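## Task

Sound exactly F3, F#3, F3, C#4 on the keyboard, in that order and with nothing else. The keys go from C3 on the player's left to C5 on the player's right. A key counts only when pressed most of the way down, and it must rise most of the way before it can count again. Any wrong note, extra note or two notes beginning at once is a failure.

## Robot and tools

Robot: two FANUC CRX-5iA six-joint arms, left_arm and right_arm. Each carries a Robotiq 140 two-finger gripper with a wrist camera. The fingers of left_arm can fold at a hinge. Pressed tip-first against a surface they buckle easily unless fully closed, so close them completely before poking keys with them. The fingers of right_arm are rigid. The gripper's fingers point along its +z axis. end_effector_position is the point between the closed pads, and the fingertips reach about 33 mm past it.

Frames: the scene frame has its origin at table-top height, midway between the arms. +z is up, +x is out over the table, and left_arm is on the +y side. These names do not match image sides. Calibrated bases in the scene frame: left_arm at (-0.028, +0.378, +0.031) m, right_arm at (+0.010, -0.353, +0.031) m, both nearly unrotated. Hand poses in results (end_effector_position in metres, end_effector_quat_wxyz) are in each arm's own base frame. They can be off by a few centimetres. The fixed camera and the table use the scene frame. The keyboard runs from C3 on the player's side-left to C5 on the player's right; use the images to find which way that lies.

Joint order everywhere: waist J1, shoulder J2, elbow J3, forearm roll J4, wrist pitch J5, wrist roll J6. Stated ranges in rad: J1 ±3.491, J2 ±3.140, J3 -1.187 to 4.328, J4 ±3.316, J5 ±3.140, J6 ±3.927.

execute_actions(actions, cameras): actions is a list of actions. Each action is a table of up to 15 rows, one row per 1/30 s control step, so an action lasts 0.5 s; if there are fewer rows, the last row repeats. Every row holds 18 numbers in [-1, 1] covering both arms. First come left_arm's six joint values, then its gripper position, force_limit and speed. Then come the same nine for right_arm. Joint values are offsets, not poses. They count from the Joint targets as they stood when the action began, not from the previous row, so sending the same offset in a later action moves further. Scale: 1.0 equals 1.983 rad for J1 and J2, 2.38 rad for J3, and 2.975 rad for J4 to J6. Send 0 for all six to hold an arm. Any request more than 0.010 rad past a joint's range refuses the action for both arms. An empty list just reports the state.

Gripper numbers are absolute, not offsets. position: +1 means fully open (140 mm), about -0.8 means the pads touch, and -1 closes until blocked. force_limit runs from -1 (about 14 N) to +1 (about 58 N). speed runs from -1 (about 30 mm/s) to +1 (about 250 mm/s). To leave a gripper alone, resend its last three numbers, because 0 is itself a command.

move(target, speed, blend, stop_force, zero, blocking, cameras): target is one 18-number row, laid out as above, or a list of up to 15 such rows. Every row's joint values are offsets from the Joint targets at the call's start, not from the previous row. All joints move in step, so the hand follows a curve. speed is the top joint speed in rad/s: 0.01 to 2, default 0.5. It can be one number or one per target. blend, in rad, rounds the corners between listed targets. stop_force (12 to 80 N, one value for both arms) ends an arm's path when it meets that much resistance. Use it with a slow speed for touches such as key presses. Leave it out when moving away from a contact. zero (default true) re-zeroes the force reading first. blocking=false returns early and cannot be combined with stop_force. The result adds a move: line, which reads done, off_target, moving, held or fault, plus the farthest-off joint.

wait(seconds 0 to 10) lets time pass with the last commands held. stop() brakes a running move. zoom_image(camera, region [x0,y0,x1,y1] pixels, at most 504x504) enlarges part of the latest image. read_manual only returns licence texts. finished_scene(scene) ends the current scene, numbered 1 or 2, and cannot be undone.

Cameras: cam_high (fixed, overhead-front), cam_left_wrist and cam_right_wrist, each 672x504. Unknown camera names invalidate a call.

Result lines: Joint positions, Joint velocities (reads within noise when still) and Joint targets, which are the base for your next offsets. Tool commands. object_status: 0 moving, 1 blocked while opening, 2 blocked while closing (a grip), 3 at the requested position or pads met. position_measured is in counts: 3 is open, 230 is pads met. Flange force is the estimated outside force on the gripper, including some error. Other lines: joint sent to its limit, joint command not followed (the clearance check between arms changed a command), MOTOR HOT and fault lines.

Motion limits: joint target speeds are capped at 2.62, 3.14 and 3.93 rad/s, and a target may not lead its measured angle by too much. A command that would jump the hand more than 70 mm is scaled back, so big moves take several actions. Simulated time keeps running while you think.

Avoid the following. The arms are stiff, and aiming even slightly past a firm contact can trigger a fault. A torque at a joint's load limit (147 N m for J1 to J3, 36.8 N m for J4 to J6) or an outside force of 150 N stops that arm for 10 s. Strike keys gently and slowly. Release each key fully before the next one. Never press two keys at once. Keep the arms apart, because a hard collision between them can end the scene. Do not knock anything off the table.

Each tool is called as a command line: name --argument value for each argument, lists and objects as JSON in quotes; but a table of rows of numbers goes row by row, as --pt "numbers of a row", without its own name.

## Session

execute_actions --actions '[]'

Scene clock: 0.00 s.
left_arm: end_effector_position=(+0.1726, -0.0887, +0.1855) position_measured=3 object_status=3 end_effector_quat_wxyz=(-0.485, -0.077, +0.862, +0.130) | right_arm: end_effector_position=(+0.3014, -0.2619, +0.2051) position_measured=3 object_status=3 end_effector_quat_wxyz=(-0.270, -0.416, +0.861, -0.116)
Joint positions: left_arm=[-0.027 0.271 -0.214 -0.148 -2.127 -1.371] | right_arm=[0.016 0.019 -0.327 0.432 -1.643 -0.748]
Joint velocities: within noise
Flange force (N): no reading
Joint targets: left_arm=[-0.027 0.271 -0.214 -0.148 -2.127 -1.371] | right_arm=[0.016 0.019 -0.327 0.432 -1.643 -0.748]
Tool commands: left_gripper/position=+1.0 left_gripper/force_limit=+1.0 left_gripper/speed=+1.0 right_gripper/position=+1.0 right_gripper/force_limit=+1.0 right_gripper/speed=+1.0

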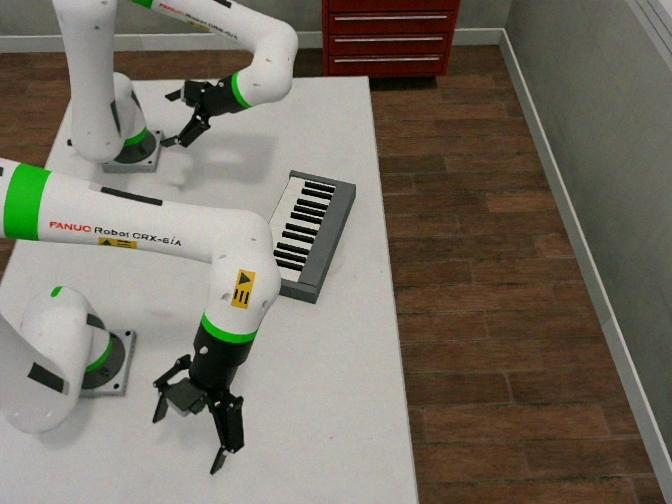

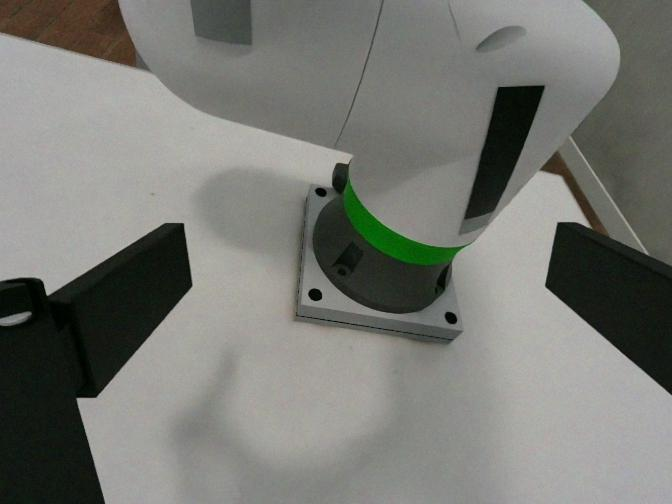

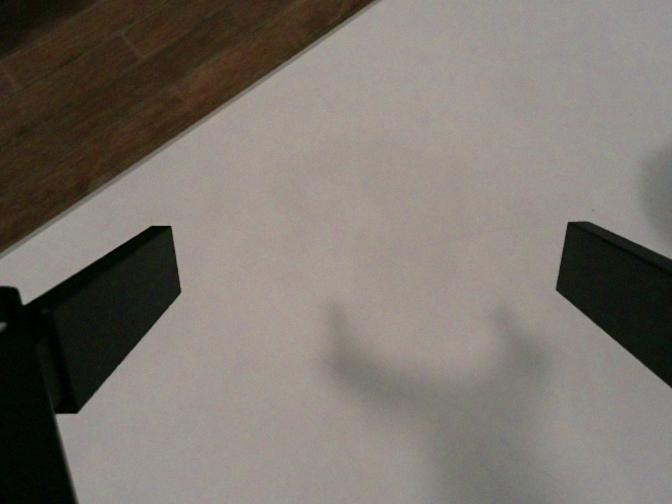

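zoom_image --camera "cam_high" --region '[240, 150, 380, 310]'

Scaled by 3.150 from the camera's 672x504 image, which has a finer 960x720 frame.

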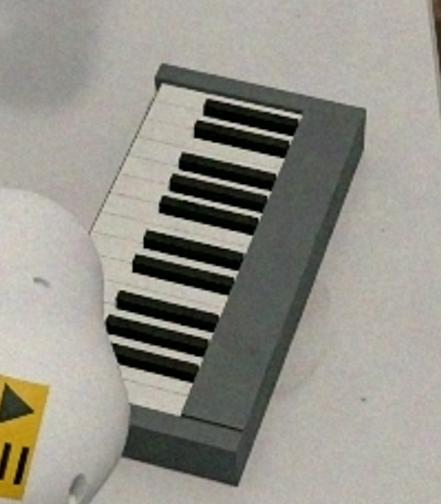

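move --target '[0,0,0,0,0,0,1,1,1,0.4266,0.1871,0.3133,-0.1452,0.0148,0.3775,-1,-1,-0.5]' --speed 0.6

Scene clock: 3.83 s.
left_arm: end_effector_position=(+0.1726, -0.0887, +0.1855) position_measured=3 object_status=3 end_effector_quat_wxyz=(-0.485, -0.077, +0.862, +0.130) | right_arm: end_effector_position=(+0.4799, +0.3604, +0.2200) position_measured=232 object_status=3 end_effector_quat_wxyz=(+0.000, +0.986, -0.166, +0.000)
Joint positions: left_arm=[-0.027 0.271 -0.214 -0.148 -2.127 -1.371] | right_arm=[0.862 0.39 0.419 0 -1.599 0.375]
Joint velocities: within noise
Flange force (N): left_arm=[2.7 1.9 4.5] | right_arm=[-1.3 -2.1 -1.8]
Joint targets: left_arm=[-0.027 0.271 -0.214 -0.148 -2.127 -1.371] | right_arm=[0.862 0.390 0.419 0.000 -1.599 0.375]
move: done
camera_calibration:
cam_left_wrist: T_world_to_cam=[[-0.00829595, 0.957311, 0.288942, 0.0441164], [0.775932, 0.188429, -0.602017, -0.00255173], [-0.630762, 0.219205, -0.744371, 0.408766], [0, 0, 0, 1]] pos_world=[0.26018, -0.131356, 0.28999]
cam_right_wrist: T_world_to_cam=[[-0.342581, -0.939378, -0.0143902, 0.517641], [-0.885133, 0.317588, 0.340113, 0.240547], [-0.314925, 0.129253, -0.940274, 0.45752], [0, 0, 0, 1]] pos_world=[0.534334, 0.35073, 0.35583]

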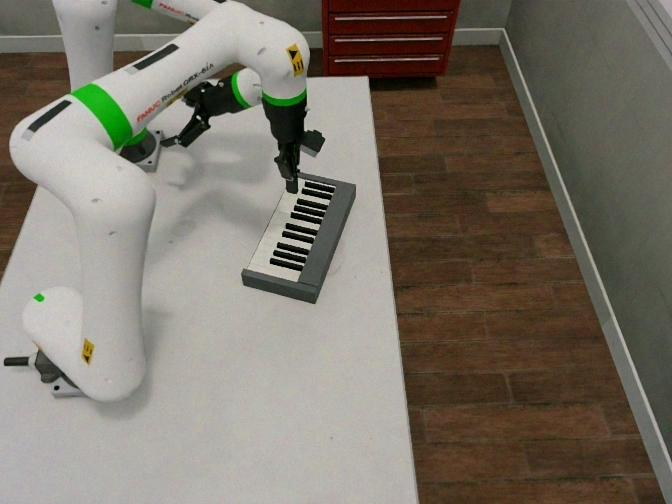

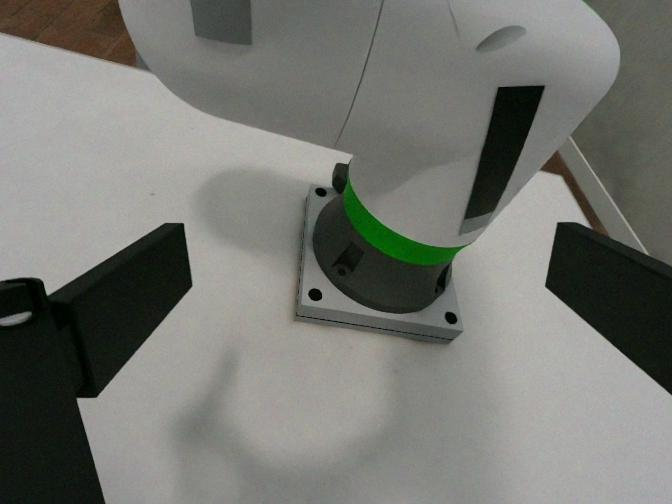

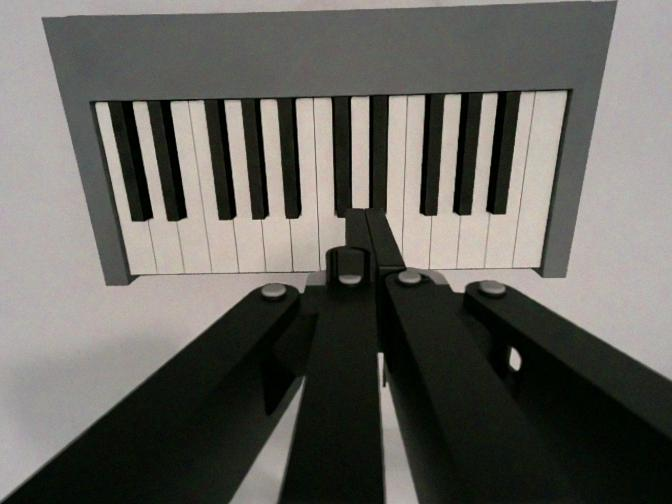

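zoom_image --camera "cam_high" --region '[230, 160, 370, 310]'

zoom_image --camera "cam_right_wrist" --region '[30, 0, 330, 300]'

zoom_image --camera "cam_right_wrist" --region '[330, 0, 630, 300]'

Scaled by 3.360 from the camera's 672x504 image, which has a finer 960x720 frame.

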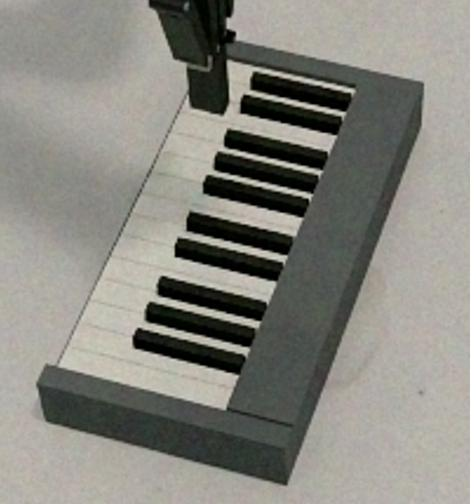

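Scaled by 1.680 from the camera's 672x504 image, which has a finer 960x720 frame.

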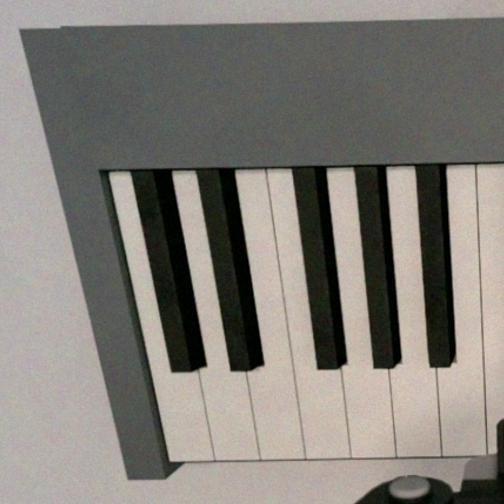

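Scaled by 1.680 from the camera's 672x504 image, which has a finer 960x720 frame.

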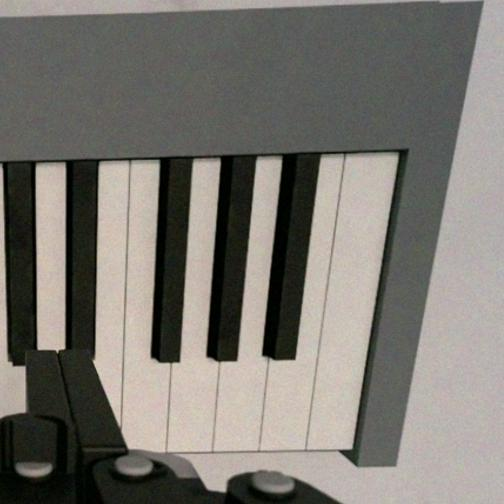

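move --target '[0,0,0,0,0,0,1,1,1,0.07358,0.10408,0.02979,0,0.04528,-0.04803,-1,-1,-0.5]' --speed 0.4 --cameras '["cam_high","cam_right_wrist"]'

zoom_image --camera "cam_right_wrist" --region '[200, 50, 500, 290]'

zoom_image --camera "cam_high" --region '[240, 150, 340, 250]'

Scene clock: 6.20 s.
left_arm: end_effector_position=(+0.1726, -0.0887, +0.1855) position_measured=3 object_status=3 end_effector_quat_wxyz=(-0.485, -0.077, +0.862, +0.130) | right_arm: end_effector_position=(+0.4707, +0.4480, +0.1547) position_measured=232 object_status=3 end_effector_quat_wxyz=(+0.000, +0.986, -0.165, +0.000)
Joint positions: left_arm=[-0.027 0.271 -0.214 -0.148 -2.127 -1.371] | right_arm=[0.962 0.531 0.467 0 -1.507 0.277]
Joint velocities: within noise
Flange force (N): left_arm=[2.7 2.0 5.1] | right_arm=[-0.8 -3.0 -1.4]
Joint targets: left_arm=[-0.027 0.271 -0.214 -0.148 -2.127 -1.371] | right_arm=[0.962 0.531 0.467 0.000 -1.507 0.277]
move: held (right_arm; a check stopped the path); limits=held; right_arm: the shoulder is farthest, 0.066 rad from its target
joint command not followed: on one or more control steps a check withheld the commanded joint targets of the right arm, and it was not sent them on those steps.
cause: the commanded joint targets, or the way to them, would bring a part of the robot too close to another arm (a part of this arm just beyond the wrist roll and a part of the left arm just beyond the wrist pitch).
camera_calibration:
cam_right_wrist: T_world_to_cam=[[-0.340513, -0.940138, -0.0138552, 0.595098], [-0.885702, 0.315781, 0.340314, 0.227865], [-0.315567, 0.128153, -0.94021, 0.382689], [0, 0, 0, 1]] pos_world=[0.525223, 0.438475, 0.290507]
Images, in order (width x height): cam_high 672x504, cam_right_wrist 672x504.

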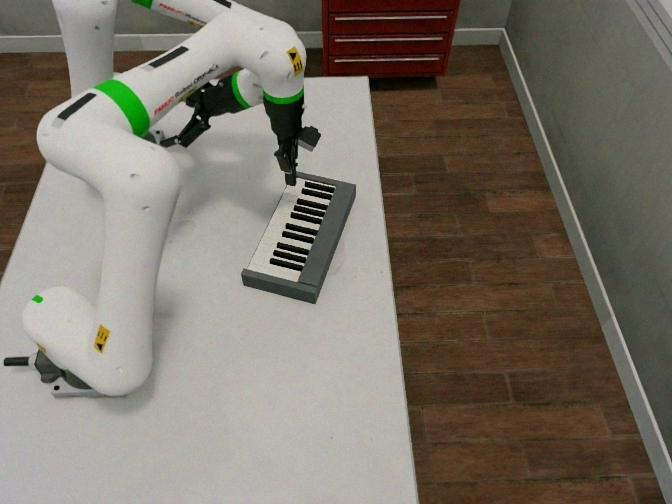

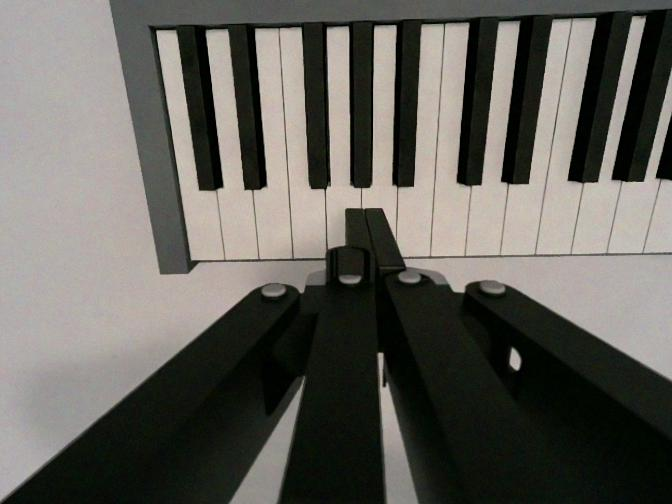

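Scaled by 1.680 from the camera's 672x504 image, which has a finer 960x720 frame.

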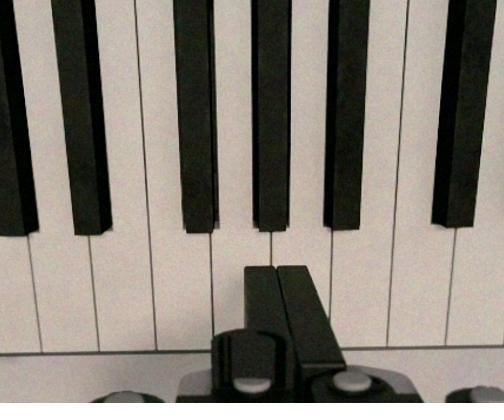

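Scaled by 5.040 from the camera's 672x504 image, which has a finer 960x720 frame.

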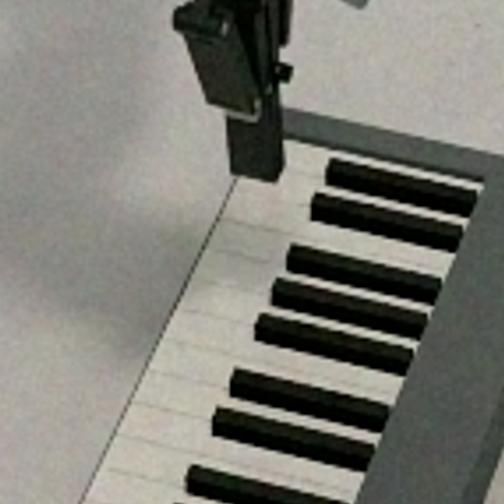

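move --target '[0.45,0,0,0,0,0,1,1,1,0,0,0,0,0,0,-1,-1,-0.5]' --speed 0.8 --cameras '["cam_high"]'

Scene clock: 8.27 s.
left_arm: end_effector_position=(+0.1774, +0.0787, +0.1855) position_measured=3 object_status=3 end_effector_quat_wxyz=(-0.493, -0.441, +0.744, -0.092) | right_arm: end_effector_position=(+0.4707, +0.4480, +0.1546) position_measured=232 object_status=3 end_effector_quat_wxyz=(+0.000, +0.986, -0.165, +0.000)
Joint positions: left_arm=[0.865 0.271 -0.214 -0.148 -2.127 -1.371] | right_arm=[0.962 0.531 0.467 0 -1.507 0.277]
Joint velocities: within noise
Flange force (N): left_arm=[2.1 3.0 4.8] | right_arm=[-0.7 -3.4 -1.7]
Joint targets: left_arm=[0.865 0.271 -0.214 -0.148 -2.127 -1.371] | right_arm=[0.962 0.531 0.467 0.000 -1.507 0.277]
move: done
Images, in order (width x height): cam_high 672x504.

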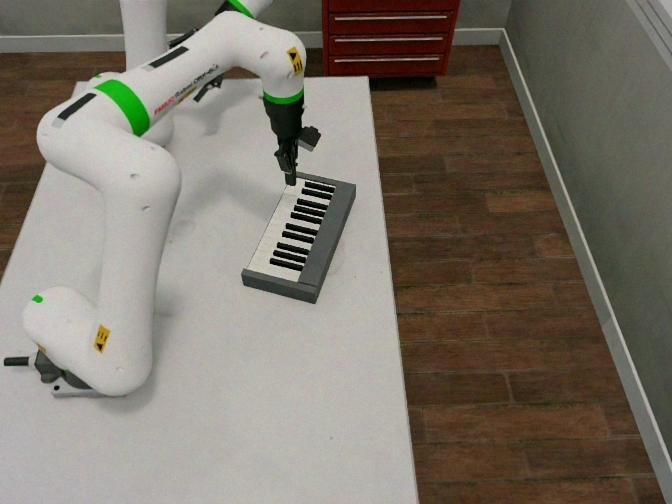

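move --target '[0,0,0,0,0,0,1,1,1,0.02254,0.03308,-0.01197,0,0.0317,-0.01469,-1,-1,-0.5]' --speed 0.2 --cameras '["cam_high","cam_right_wrist"]'

zoom_image --camera "cam_right_wrist" --region '[280, 120, 460, 280]'

zoom_image --camera "cam_high" --region '[260, 150, 340, 230]'

Scene clock: 9.57 s.
left_arm: end_effector_position=(+0.1773, +0.0787, +0.1855) position_measured=3 object_status=3 end_effector_quat_wxyz=(-0.493, -0.441, +0.744, -0.092) | right_arm: end_effector_position=(+0.4600, +0.4840, +0.1001) position_measured=232 object_status=3 end_effector_quat_wxyz=(+0.000, +0.986, -0.165, +0.000)
Joint positions: left_arm=[0.865 0.271 -0.214 -0.148 -2.127 -1.371] | right_arm=[1.006 0.596 0.438 -0.001 -1.413 0.234]
Joint velocities: within noise
Flange force (N): left_arm=[2.4 1.8 3.9] | right_arm=[-1.1 -2.8 -1.4]
Joint targets: left_arm=[0.865 0.271 -0.214 -0.148 -2.127 -1.371] | right_arm=[1.007 0.596 0.438 0.000 -1.413 0.234]
move: done
camera_calibration:
cam_right_wrist: T_world_to_cam=[[-0.339686, -0.940433, -0.0140925, 0.624391], [-0.88598, 0.314917, 0.340393, 0.226114], [-0.315679, 0.128112, -0.940178, 0.323484], [0, 0, 0, 1]] pos_world=[0.514547, 0.474548, 0.235964]
Images, in order (width x height): cam_high 672x504, cam_right_wrist 672x504.

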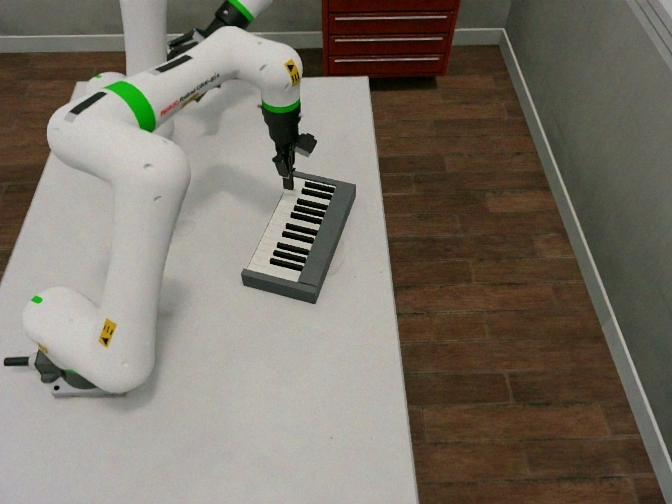

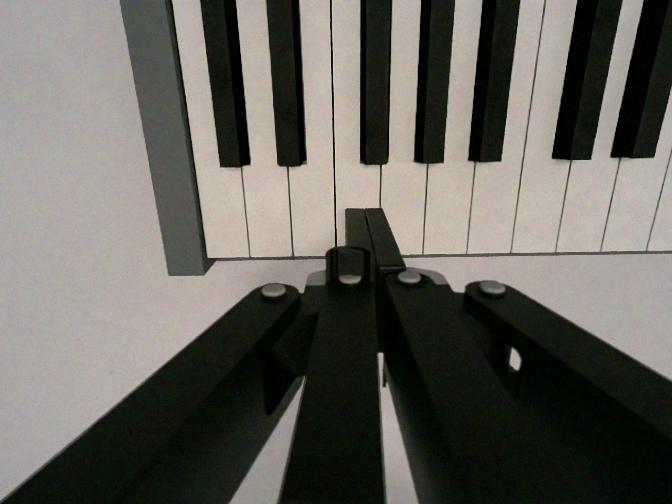

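Scaled by 2.800 from the camera's 672x504 image, which has a finer 960x720 frame.

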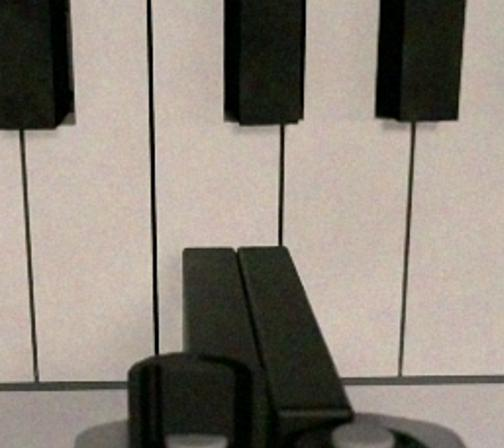

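Scaled by 6.300 from the camera's 672x504 image, which has a finer 960x720 frame.

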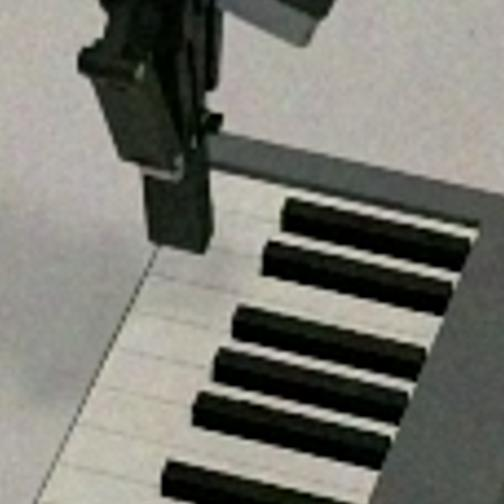

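move --target '[0,0,0,0,0,0,1,1,1,0.0001,0.00792,-0.01471,0,0.01711,-0.0004,-1,-1,-0.5]' --speed 0.1 --cameras '["cam_high","cam_right_wrist"]'

zoom_image --camera "cam_right_wrist" --region '[280, 120, 460, 280]'

zoom_image --camera "cam_high" --region '[260, 150, 340, 230]'

Scene clock: 10.90 s.
left_arm: end_effector_position=(+0.1773, +0.0787, +0.1855) position_measured=3 object_status=3 end_effector_quat_wxyz=(-0.493, -0.441, +0.744, -0.092) | right_arm: end_effector_position=(+0.4607, +0.4853, +0.0750) position_measured=232 object_status=3 end_effector_quat_wxyz=(+0.000, +0.986, -0.165, +0.000)
Joint positions: left_arm=[0.865 0.271 -0.214 -0.148 -2.127 -1.371] | right_arm=[1.007 0.612 0.403 0 -1.362 0.232]
Joint velocities: within noise
Flange force (N): left_arm=[2.8 1.7 4.3] | right_arm=[-0.9 -2.6 -0.9]
Joint targets: left_arm=[0.865 0.271 -0.214 -0.148 -2.127 -1.371] | right_arm=[1.007 0.612 0.403 0.000 -1.362 0.232]
move: done
camera_calibration:
cam_right_wrist: T_world_to_cam=[[-0.340596, -0.940102, -0.0142187, 0.62572], [-0.885744, 0.315757, 0.340228, 0.234358], [-0.31536, 0.128475, -0.940235, 0.299623], [0, 0, 0, 1]] pos_world=[0.515188, 0.475747, 0.210877]
Images, in order (width x height): cam_high 672x504, cam_right_wrist 672x504.

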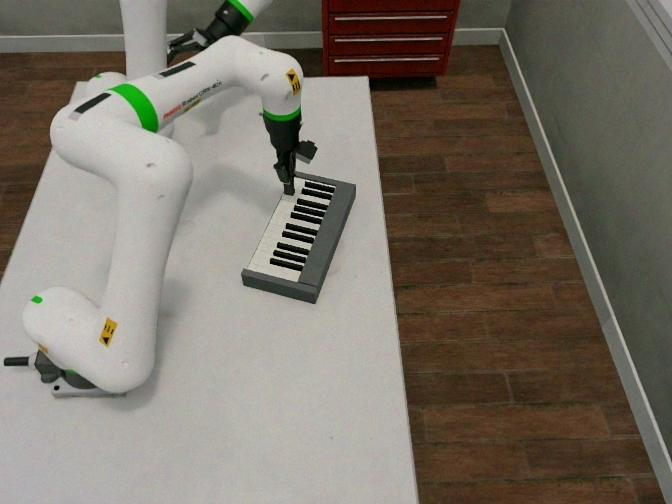

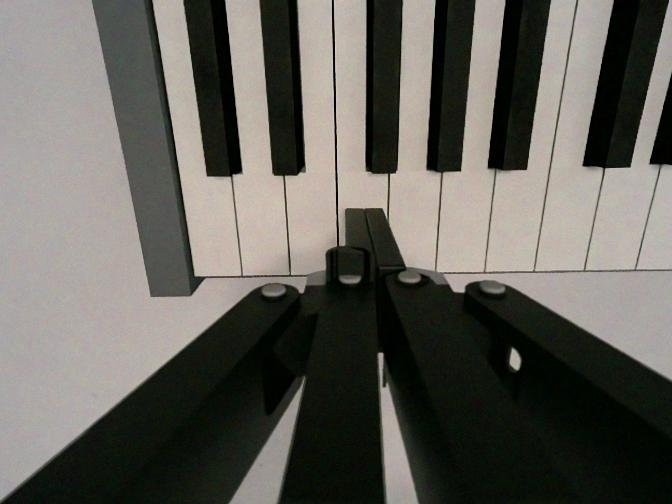

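Scaled by 2.800 from the camera's 672x504 image, which has a finer 960x720 frame.

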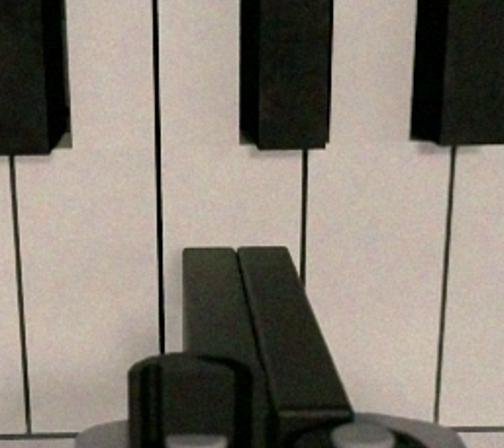

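Scaled by 6.300 from the camera's 672x504 image, which has a finer 960x720 frame.

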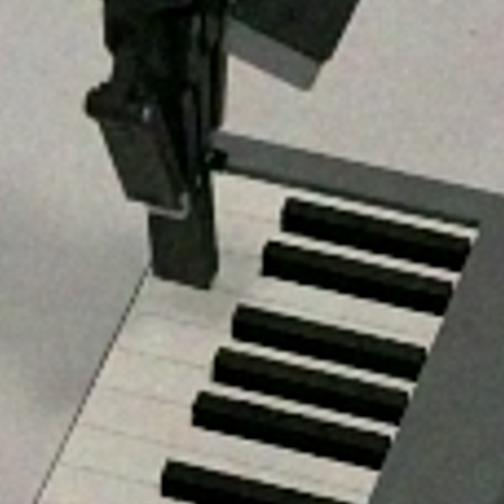

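move --target '[0,0,0,0,0,0,1,1,1,0,0.00963,-0.01765,0,0.02053,0,-1,-1,-0.5]' --speed 0.03 --stop_force 12 --cameras '["cam_high","cam_right_wrist"]'

zoom_image --camera "cam_right_wrist" --region '[280, 120, 460, 280]'

zoom_image --camera "cam_high" --region '[260, 150, 340, 230]'

Scene clock: 13.77 s.
left_arm: end_effector_position=(+0.1773, +0.0787, +0.1855) position_measured=3 object_status=3 end_effector_quat_wxyz=(-0.493, -0.441, +0.744, -0.092) | right_arm: end_effector_position=(+0.4608, +0.4855, +0.0471) position_measured=232 object_status=3 end_effector_quat_wxyz=(+0.000, +0.986, -0.165, +0.000)
Joint positions: left_arm=[0.865 0.271 -0.214 -0.148 -2.127 -1.371] | right_arm=[1.007 0.63 0.364 0 -1.305 0.232]
Joint velocities: within noise
Flange force (N): left_arm=[2.1 1.7 4.2] | right_arm=[-5.0 0.4 -22.2]
Joint targets: left_arm=[0.865 0.271 -0.214 -0.148 -2.127 -1.371] | right_arm=[1.007 0.630 0.364 0.000 -1.305 0.232]
move: contact (right_arm)
camera_calibration:
cam_right_wrist: T_world_to_cam=[[-0.340594, -0.9401, -0.0144223, 0.625554], [-0.885774, 0.315692, 0.34021, 0.243921], [-0.315278, 0.128648, -0.940239, 0.273255], [0, 0, 0, 1]] pos_world=[0.51527, 0.475926, 0.182962]
Images, in order (width x height): cam_high 672x504, cam_right_wrist 672x504.

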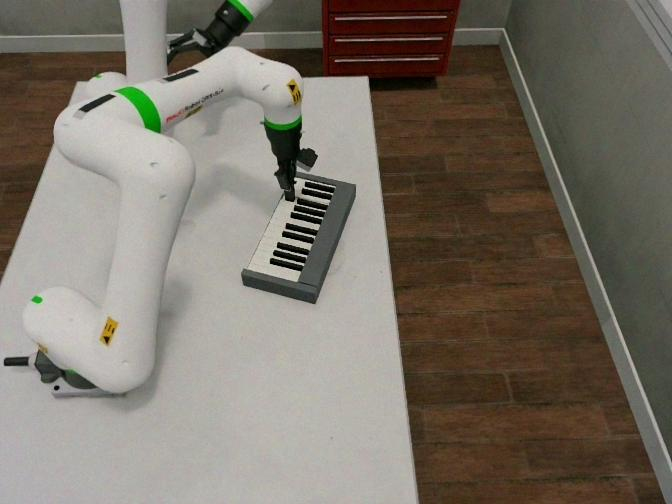

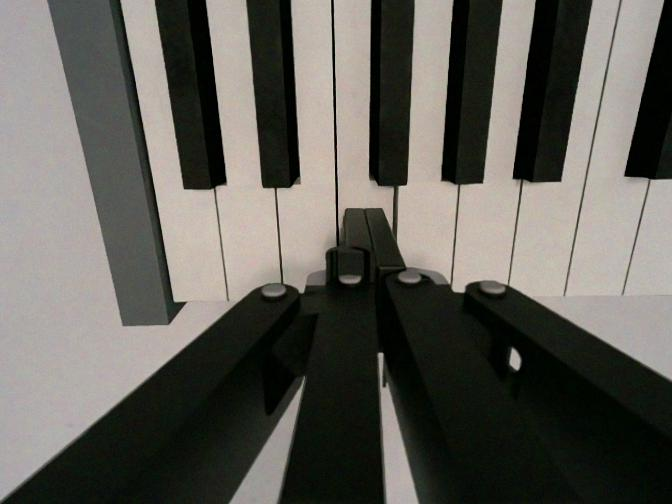

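Scaled by 2.800 from the camera's 672x504 image, which has a finer 960x720 frame.

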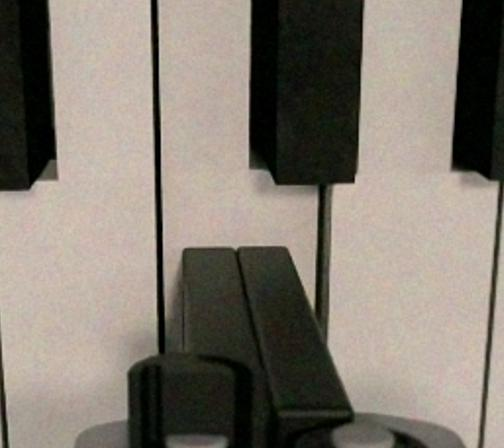

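Scaled by 6.300 from the camera's 672x504 image, which has a finer 960x720 frame.

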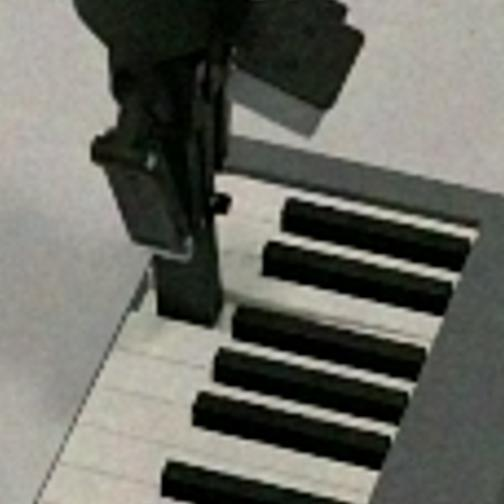

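move --pt "0 0 0 0 0 0 1 1 1 0 -0.01377 0.02235 0 -0.02605 0 -1 -1 -0.5" --pt "0 0 0 0 0 0 1 1 1 -0.0298 0.00066 0.03916 0 -0.03082 0.0202 -1 -1 -0.5" --speed 0.15 --cameras '["cam_high","cam_right_wrist"]'

zoom_image --camera "cam_right_wrist" --region '[280, 120, 460, 280]'

zoom_image --camera "cam_high" --region '[260, 150, 340, 230]'

Scene clock: 16.40 s.
left_arm: end_effector_position=(+0.1773, +0.0787, +0.1855) position_measured=3 object_status=3 end_effector_quat_wxyz=(-0.493, -0.441, +0.744, -0.092) | right_arm: end_effector_position=(+0.4939, +0.4648, +0.0854) position_measured=232 object_status=3 end_effector_quat_wxyz=(-0.001, +0.986, -0.165, +0.000)
Joint positions: left_arm=[0.865 0.271 -0.214 -0.148 -2.127 -1.371] | right_arm=[0.948 0.631 0.458 0 -1.397 0.292]
Joint velocities: within noise
Flange force (N): left_arm=[2.5 2.7 5.0] | right_arm=[-0.3 -2.5 -1.1]
Joint targets: left_arm=[0.865 0.271 -0.214 -0.148 -2.127 -1.371] | right_arm=[0.948 0.631 0.458 0.000 -1.397 0.293]
move: done
camera_calibration:
cam_right_wrist: T_world_to_cam=[[-0.339613, -0.940452, -0.0146082, 0.617669], [-0.886152, 0.314721, 0.340124, 0.267447], [-0.315273, 0.128456, -0.940267, 0.322419], [0, 0, 0, 1]] pos_world=[0.548418, 0.4553, 0.221218]
Images, in order (width x height): cam_high 672x504, cam_right_wrist 672x504.

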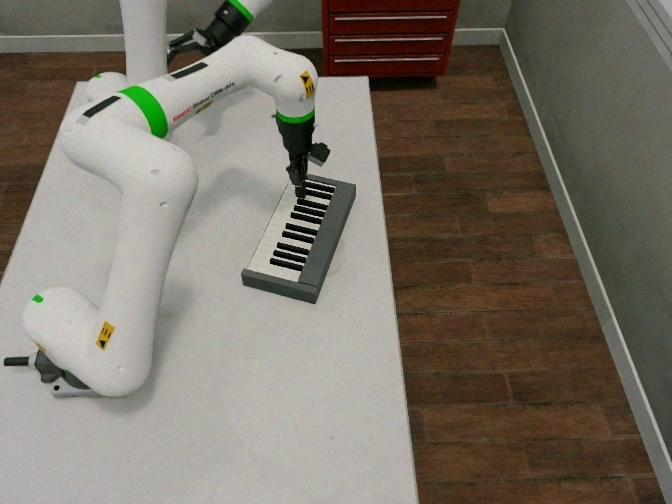

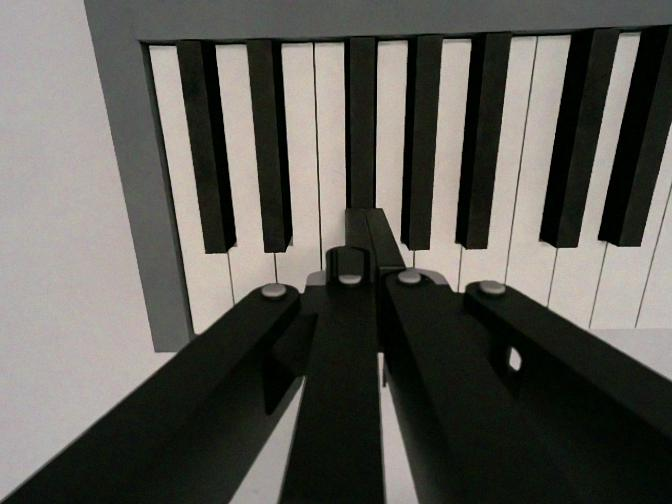

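Scaled by 2.800 from the camera's 672x504 image, which has a finer 960x720 frame.

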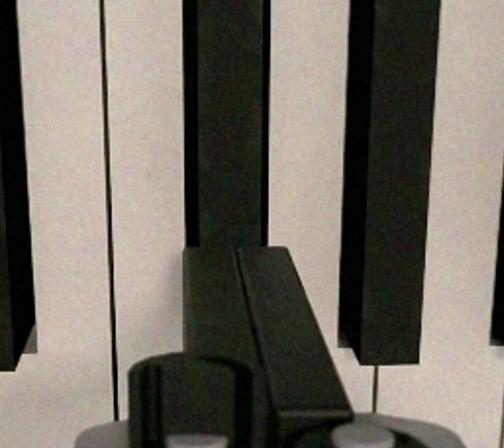

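Scaled by 6.300 from the camera's 672x504 image, which has a finer 960x720 frame.

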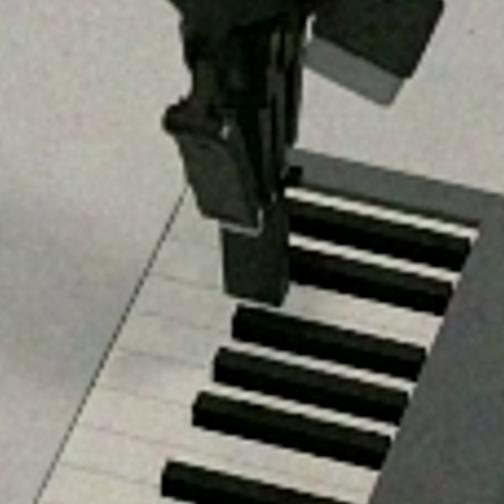

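move --pt "0 0 0 0 0 0 1 1 1 -0.0057 0.00852 0.00076 0 0.00481 0.00363 -1 -1 -0.5" --pt "0 0 0 0 0 0 1 1 1 -0.0057 0.01735 -0.01756 0 0.02534 0.00363 -1 -1 -0.5" --speed '[0.05,0.03]' --stop_force 12 --cameras '["cam_high","cam_right_wrist"]'

zoom_image --camera "cam_right_wrist" --region '[280, 120, 460, 280]'

zoom_image --camera "cam_high" --region '[260, 150, 340, 230]'

Scene clock: 18.67 s.
left_arm: end_effector_position=(+0.1773, +0.0787, +0.1855) position_measured=3 object_status=3 end_effector_quat_wxyz=(-0.493, -0.441, +0.744, -0.092) | right_arm: end_effector_position=(+0.5017, +0.4627, +0.0624) position_measured=232 object_status=3 end_effector_quat_wxyz=(+0.000, +0.986, -0.165, +0.000)
Joint positions: left_arm=[0.865 0.271 -0.214 -0.148 -2.127 -1.371] | right_arm=[0.936 0.655 0.441 0 -1.357 0.303]
Joint velocities: within noise
Flange force (N): left_arm=[2.5 2.3 4.9] | right_arm=[-5.9 0.3 -22.0]
Joint targets: left_arm=[0.865 0.271 -0.214 -0.148 -2.127 -1.371] | right_arm=[0.936 0.655 0.441 0.000 -1.357 0.303]
move: contact (right_arm); path passed 1 of 2 targets; right_arm: the wrist pitch is farthest, 0.035 rad from its target
camera_calibration:
cam_right_wrist: T_world_to_cam=[[-0.340135, -0.940272, -0.0140037, 0.618105], [-0.885856, 0.315383, 0.340282, 0.282397], [-0.315541, 0.128147, -0.940219, 0.303844], [0, 0, 0, 1]] pos_world=[0.556278, 0.453186, 0.198241]
Images, in order (width x height): cam_high 672x504, cam_right_wrist 672x504.

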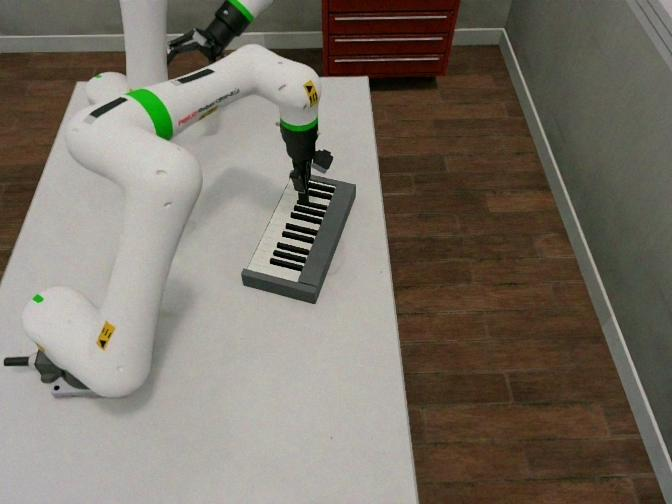

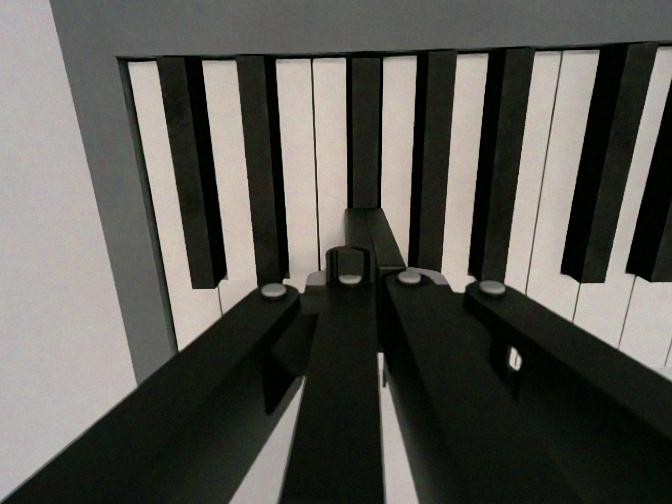

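Scaled by 2.800 from the camera's 672x504 image, which has a finer 960x720 frame.

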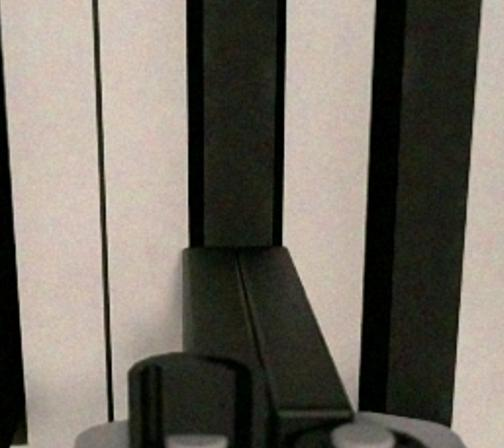

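Scaled by 6.300 from the camera's 672x504 image, which has a finer 960x720 frame.

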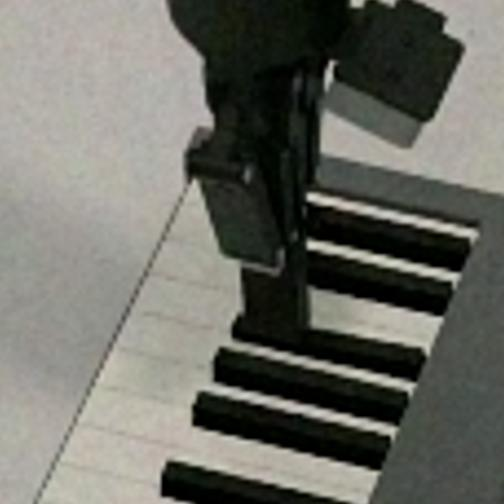

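move --target '[0,0,0,0,0,0,1,1,1,0,0.0003,-0.0006,0,0.0007,0,-1,-1,-0.5]' --speed 0.02 --cameras '["cam_high"]'

zoom_image --camera "cam_high" --region '[260, 150, 340, 230]'

Scene clock: 19.67 s.
left_arm: end_effector_position=(+0.1773, +0.0787, +0.1855) position_measured=3 object_status=3 end_effector_quat_wxyz=(-0.493, -0.441, +0.744, -0.092) | right_arm: end_effector_position=(+0.5018, +0.4627, +0.0615) position_measured=232 object_status=3 end_effector_quat_wxyz=(+0.000, +0.986, -0.165, +0.000)
Joint positions: left_arm=[0.865 0.271 -0.214 -0.148 -2.127 -1.371] | right_arm=[0.936 0.655 0.44 0 -1.355 0.303]
Joint velocities: within noise
Flange force (N): left_arm=[2.8 1.7 4.9] | right_arm=[-12.5 5.6 -48.0]
Joint targets: left_arm=[0.865 0.271 -0.214 -0.148 -2.127 -1.371] | right_arm=[0.936 0.656 0.440 0.000 -1.355 0.303]
move: done
Images, in order (width x height): cam_high 672x504.

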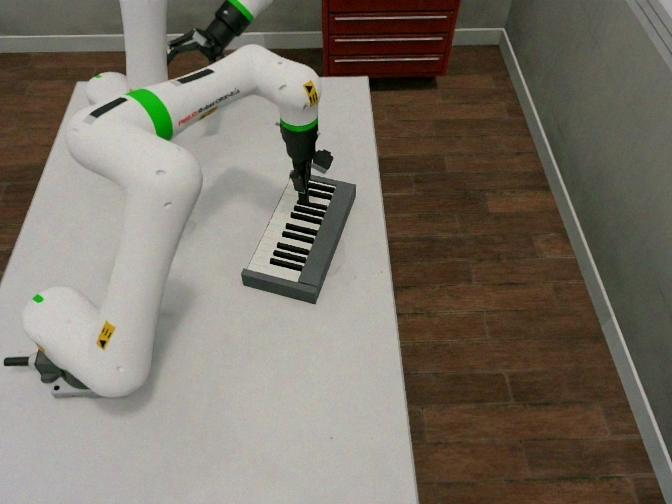

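Scaled by 6.300 from the camera's 672x504 image, which has a finer 960x720 frame.

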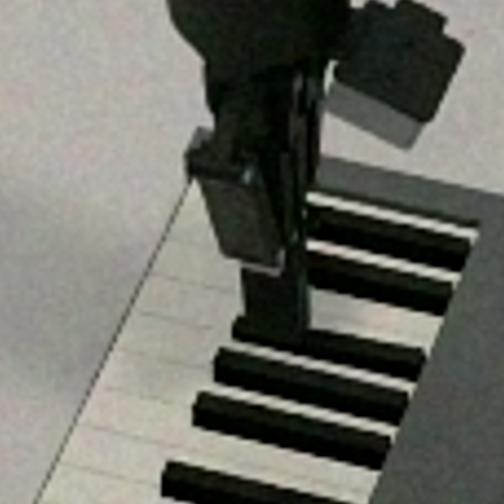

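move --pt "0 0 0 0 0 0 1 1 1 0 -0.00706 0.0142 0 -0.0158 0 -1 -1 -0.5" --pt "0 0 0 0 0 0 1 1 1 0.03565 -0.02688 -0.00958 0 -0.00924 -0.0237 -1 -1 -0.5" --speed '[0.1,0.15]' --cameras '["cam_high","cam_right_wrist"]'

zoom_image --camera "cam_right_wrist" --region '[280, 120, 460, 280]'

Scene clock: 21.27 s.
left_arm: end_effector_position=(+0.1773, +0.0787, +0.1855) position_measured=3 object_status=3 end_effector_quat_wxyz=(-0.493, -0.441, +0.744, -0.092) | right_arm: end_effector_position=(+0.4604, +0.4852, +0.0871) position_measured=232 object_status=3 end_effector_quat_wxyz=(-0.002, +0.986, -0.165, +0.000)
Joint positions: left_arm=[0.865 0.271 -0.214 -0.148 -2.127 -1.371] | right_arm=[1.007 0.602 0.417 0 -1.382 0.233]
Joint velocities: within noise
Flange force (N): left_arm=[2.7 2.7 4.3] | right_arm=[-0.4 -3.0 -1.1]
Joint targets: left_arm=[0.865 0.271 -0.214 -0.148 -2.127 -1.371] | right_arm=[1.007 0.602 0.417 0.000 -1.382 0.233]
move: done
camera_calibration:
cam_right_wrist: T_world_to_cam=[[-0.339941, -0.940294, -0.0169673, 0.625692], [-0.886456, 0.314348, 0.339679, 0.23108], [-0.314064, 0.130512, -0.940388, 0.309337], [0, 0, 0, 1]] pos_world=[0.514692, 0.475323, 0.22302]
Images, in order (width x height): cam_high 672x504, cam_right_wrist 672x504.

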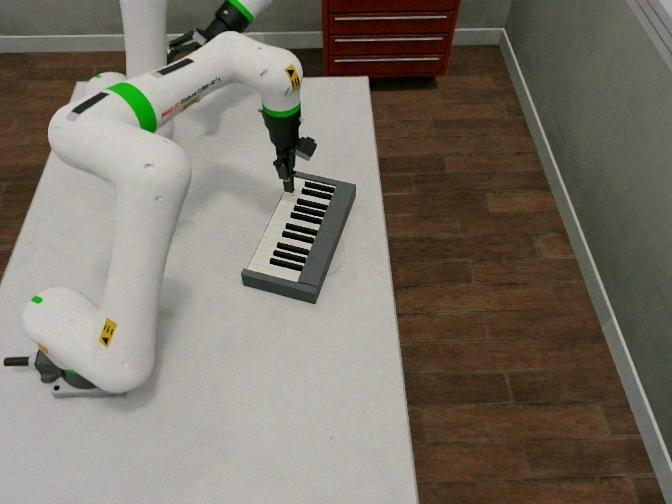

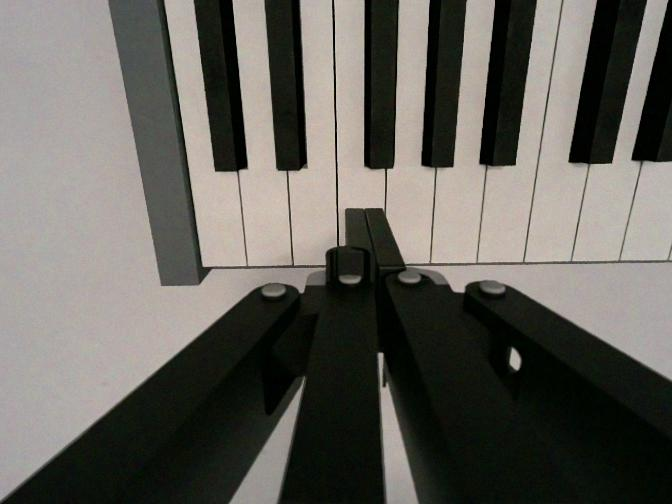

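Scaled by 2.800 from the camera's 672x504 image, which has a finer 960x720 frame.

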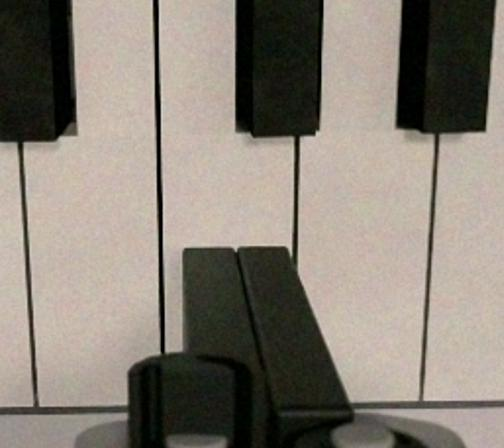

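move --target '[0,0,0,0,0,0,1,1,1,0,0.01452,-0.02353,0,0.02723,0,-1,-1,-0.5]' --speed 0.04 --stop_force 12 --cameras '["cam_right_wrist"]'

Scene clock: 23.90 s.
left_arm: end_effector_position=(+0.1773, +0.0787, +0.1855) position_measured=3 object_status=3 end_effector_quat_wxyz=(-0.493, -0.441, +0.744, -0.092) | right_arm: end_effector_position=(+0.4604, +0.4854, +0.0470) position_measured=232 object_status=3 end_effector_quat_wxyz=(+0.000, +0.986, -0.165, +0.000)
Joint positions: left_arm=[0.865 0.271 -0.214 -0.148 -2.127 -1.371] | right_arm=[1.007 0.629 0.364 0 -1.305 0.233]
Joint velocities: within noise
Flange force (N): left_arm=[2.4 2.2 4.3] | right_arm=[-4.9 0.6 -23.1]
Joint targets: left_arm=[0.865 0.271 -0.214 -0.148 -2.127 -1.371] | right_arm=[1.007 0.629 0.364 0.000 -1.305 0.233]
move: contact (right_arm)
camera_calibration:
cam_right_wrist: T_world_to_cam=[[-0.339942, -0.940346, -0.0137366, 0.625084], [-0.885866, 0.315275, 0.340358, 0.243927], [-0.315724, 0.127871, -0.940196, 0.273687], [0, 0, 0, 1]] pos_world=[0.514989, 0.475895, 0.182883]
Images, in order (width x height): cam_right_wrist 672x504.

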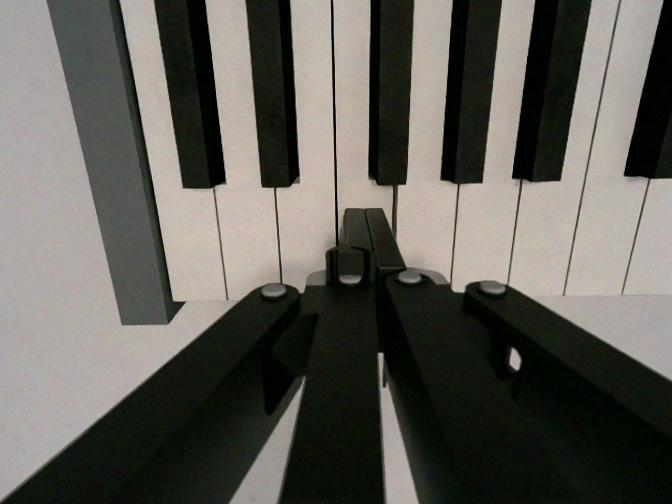

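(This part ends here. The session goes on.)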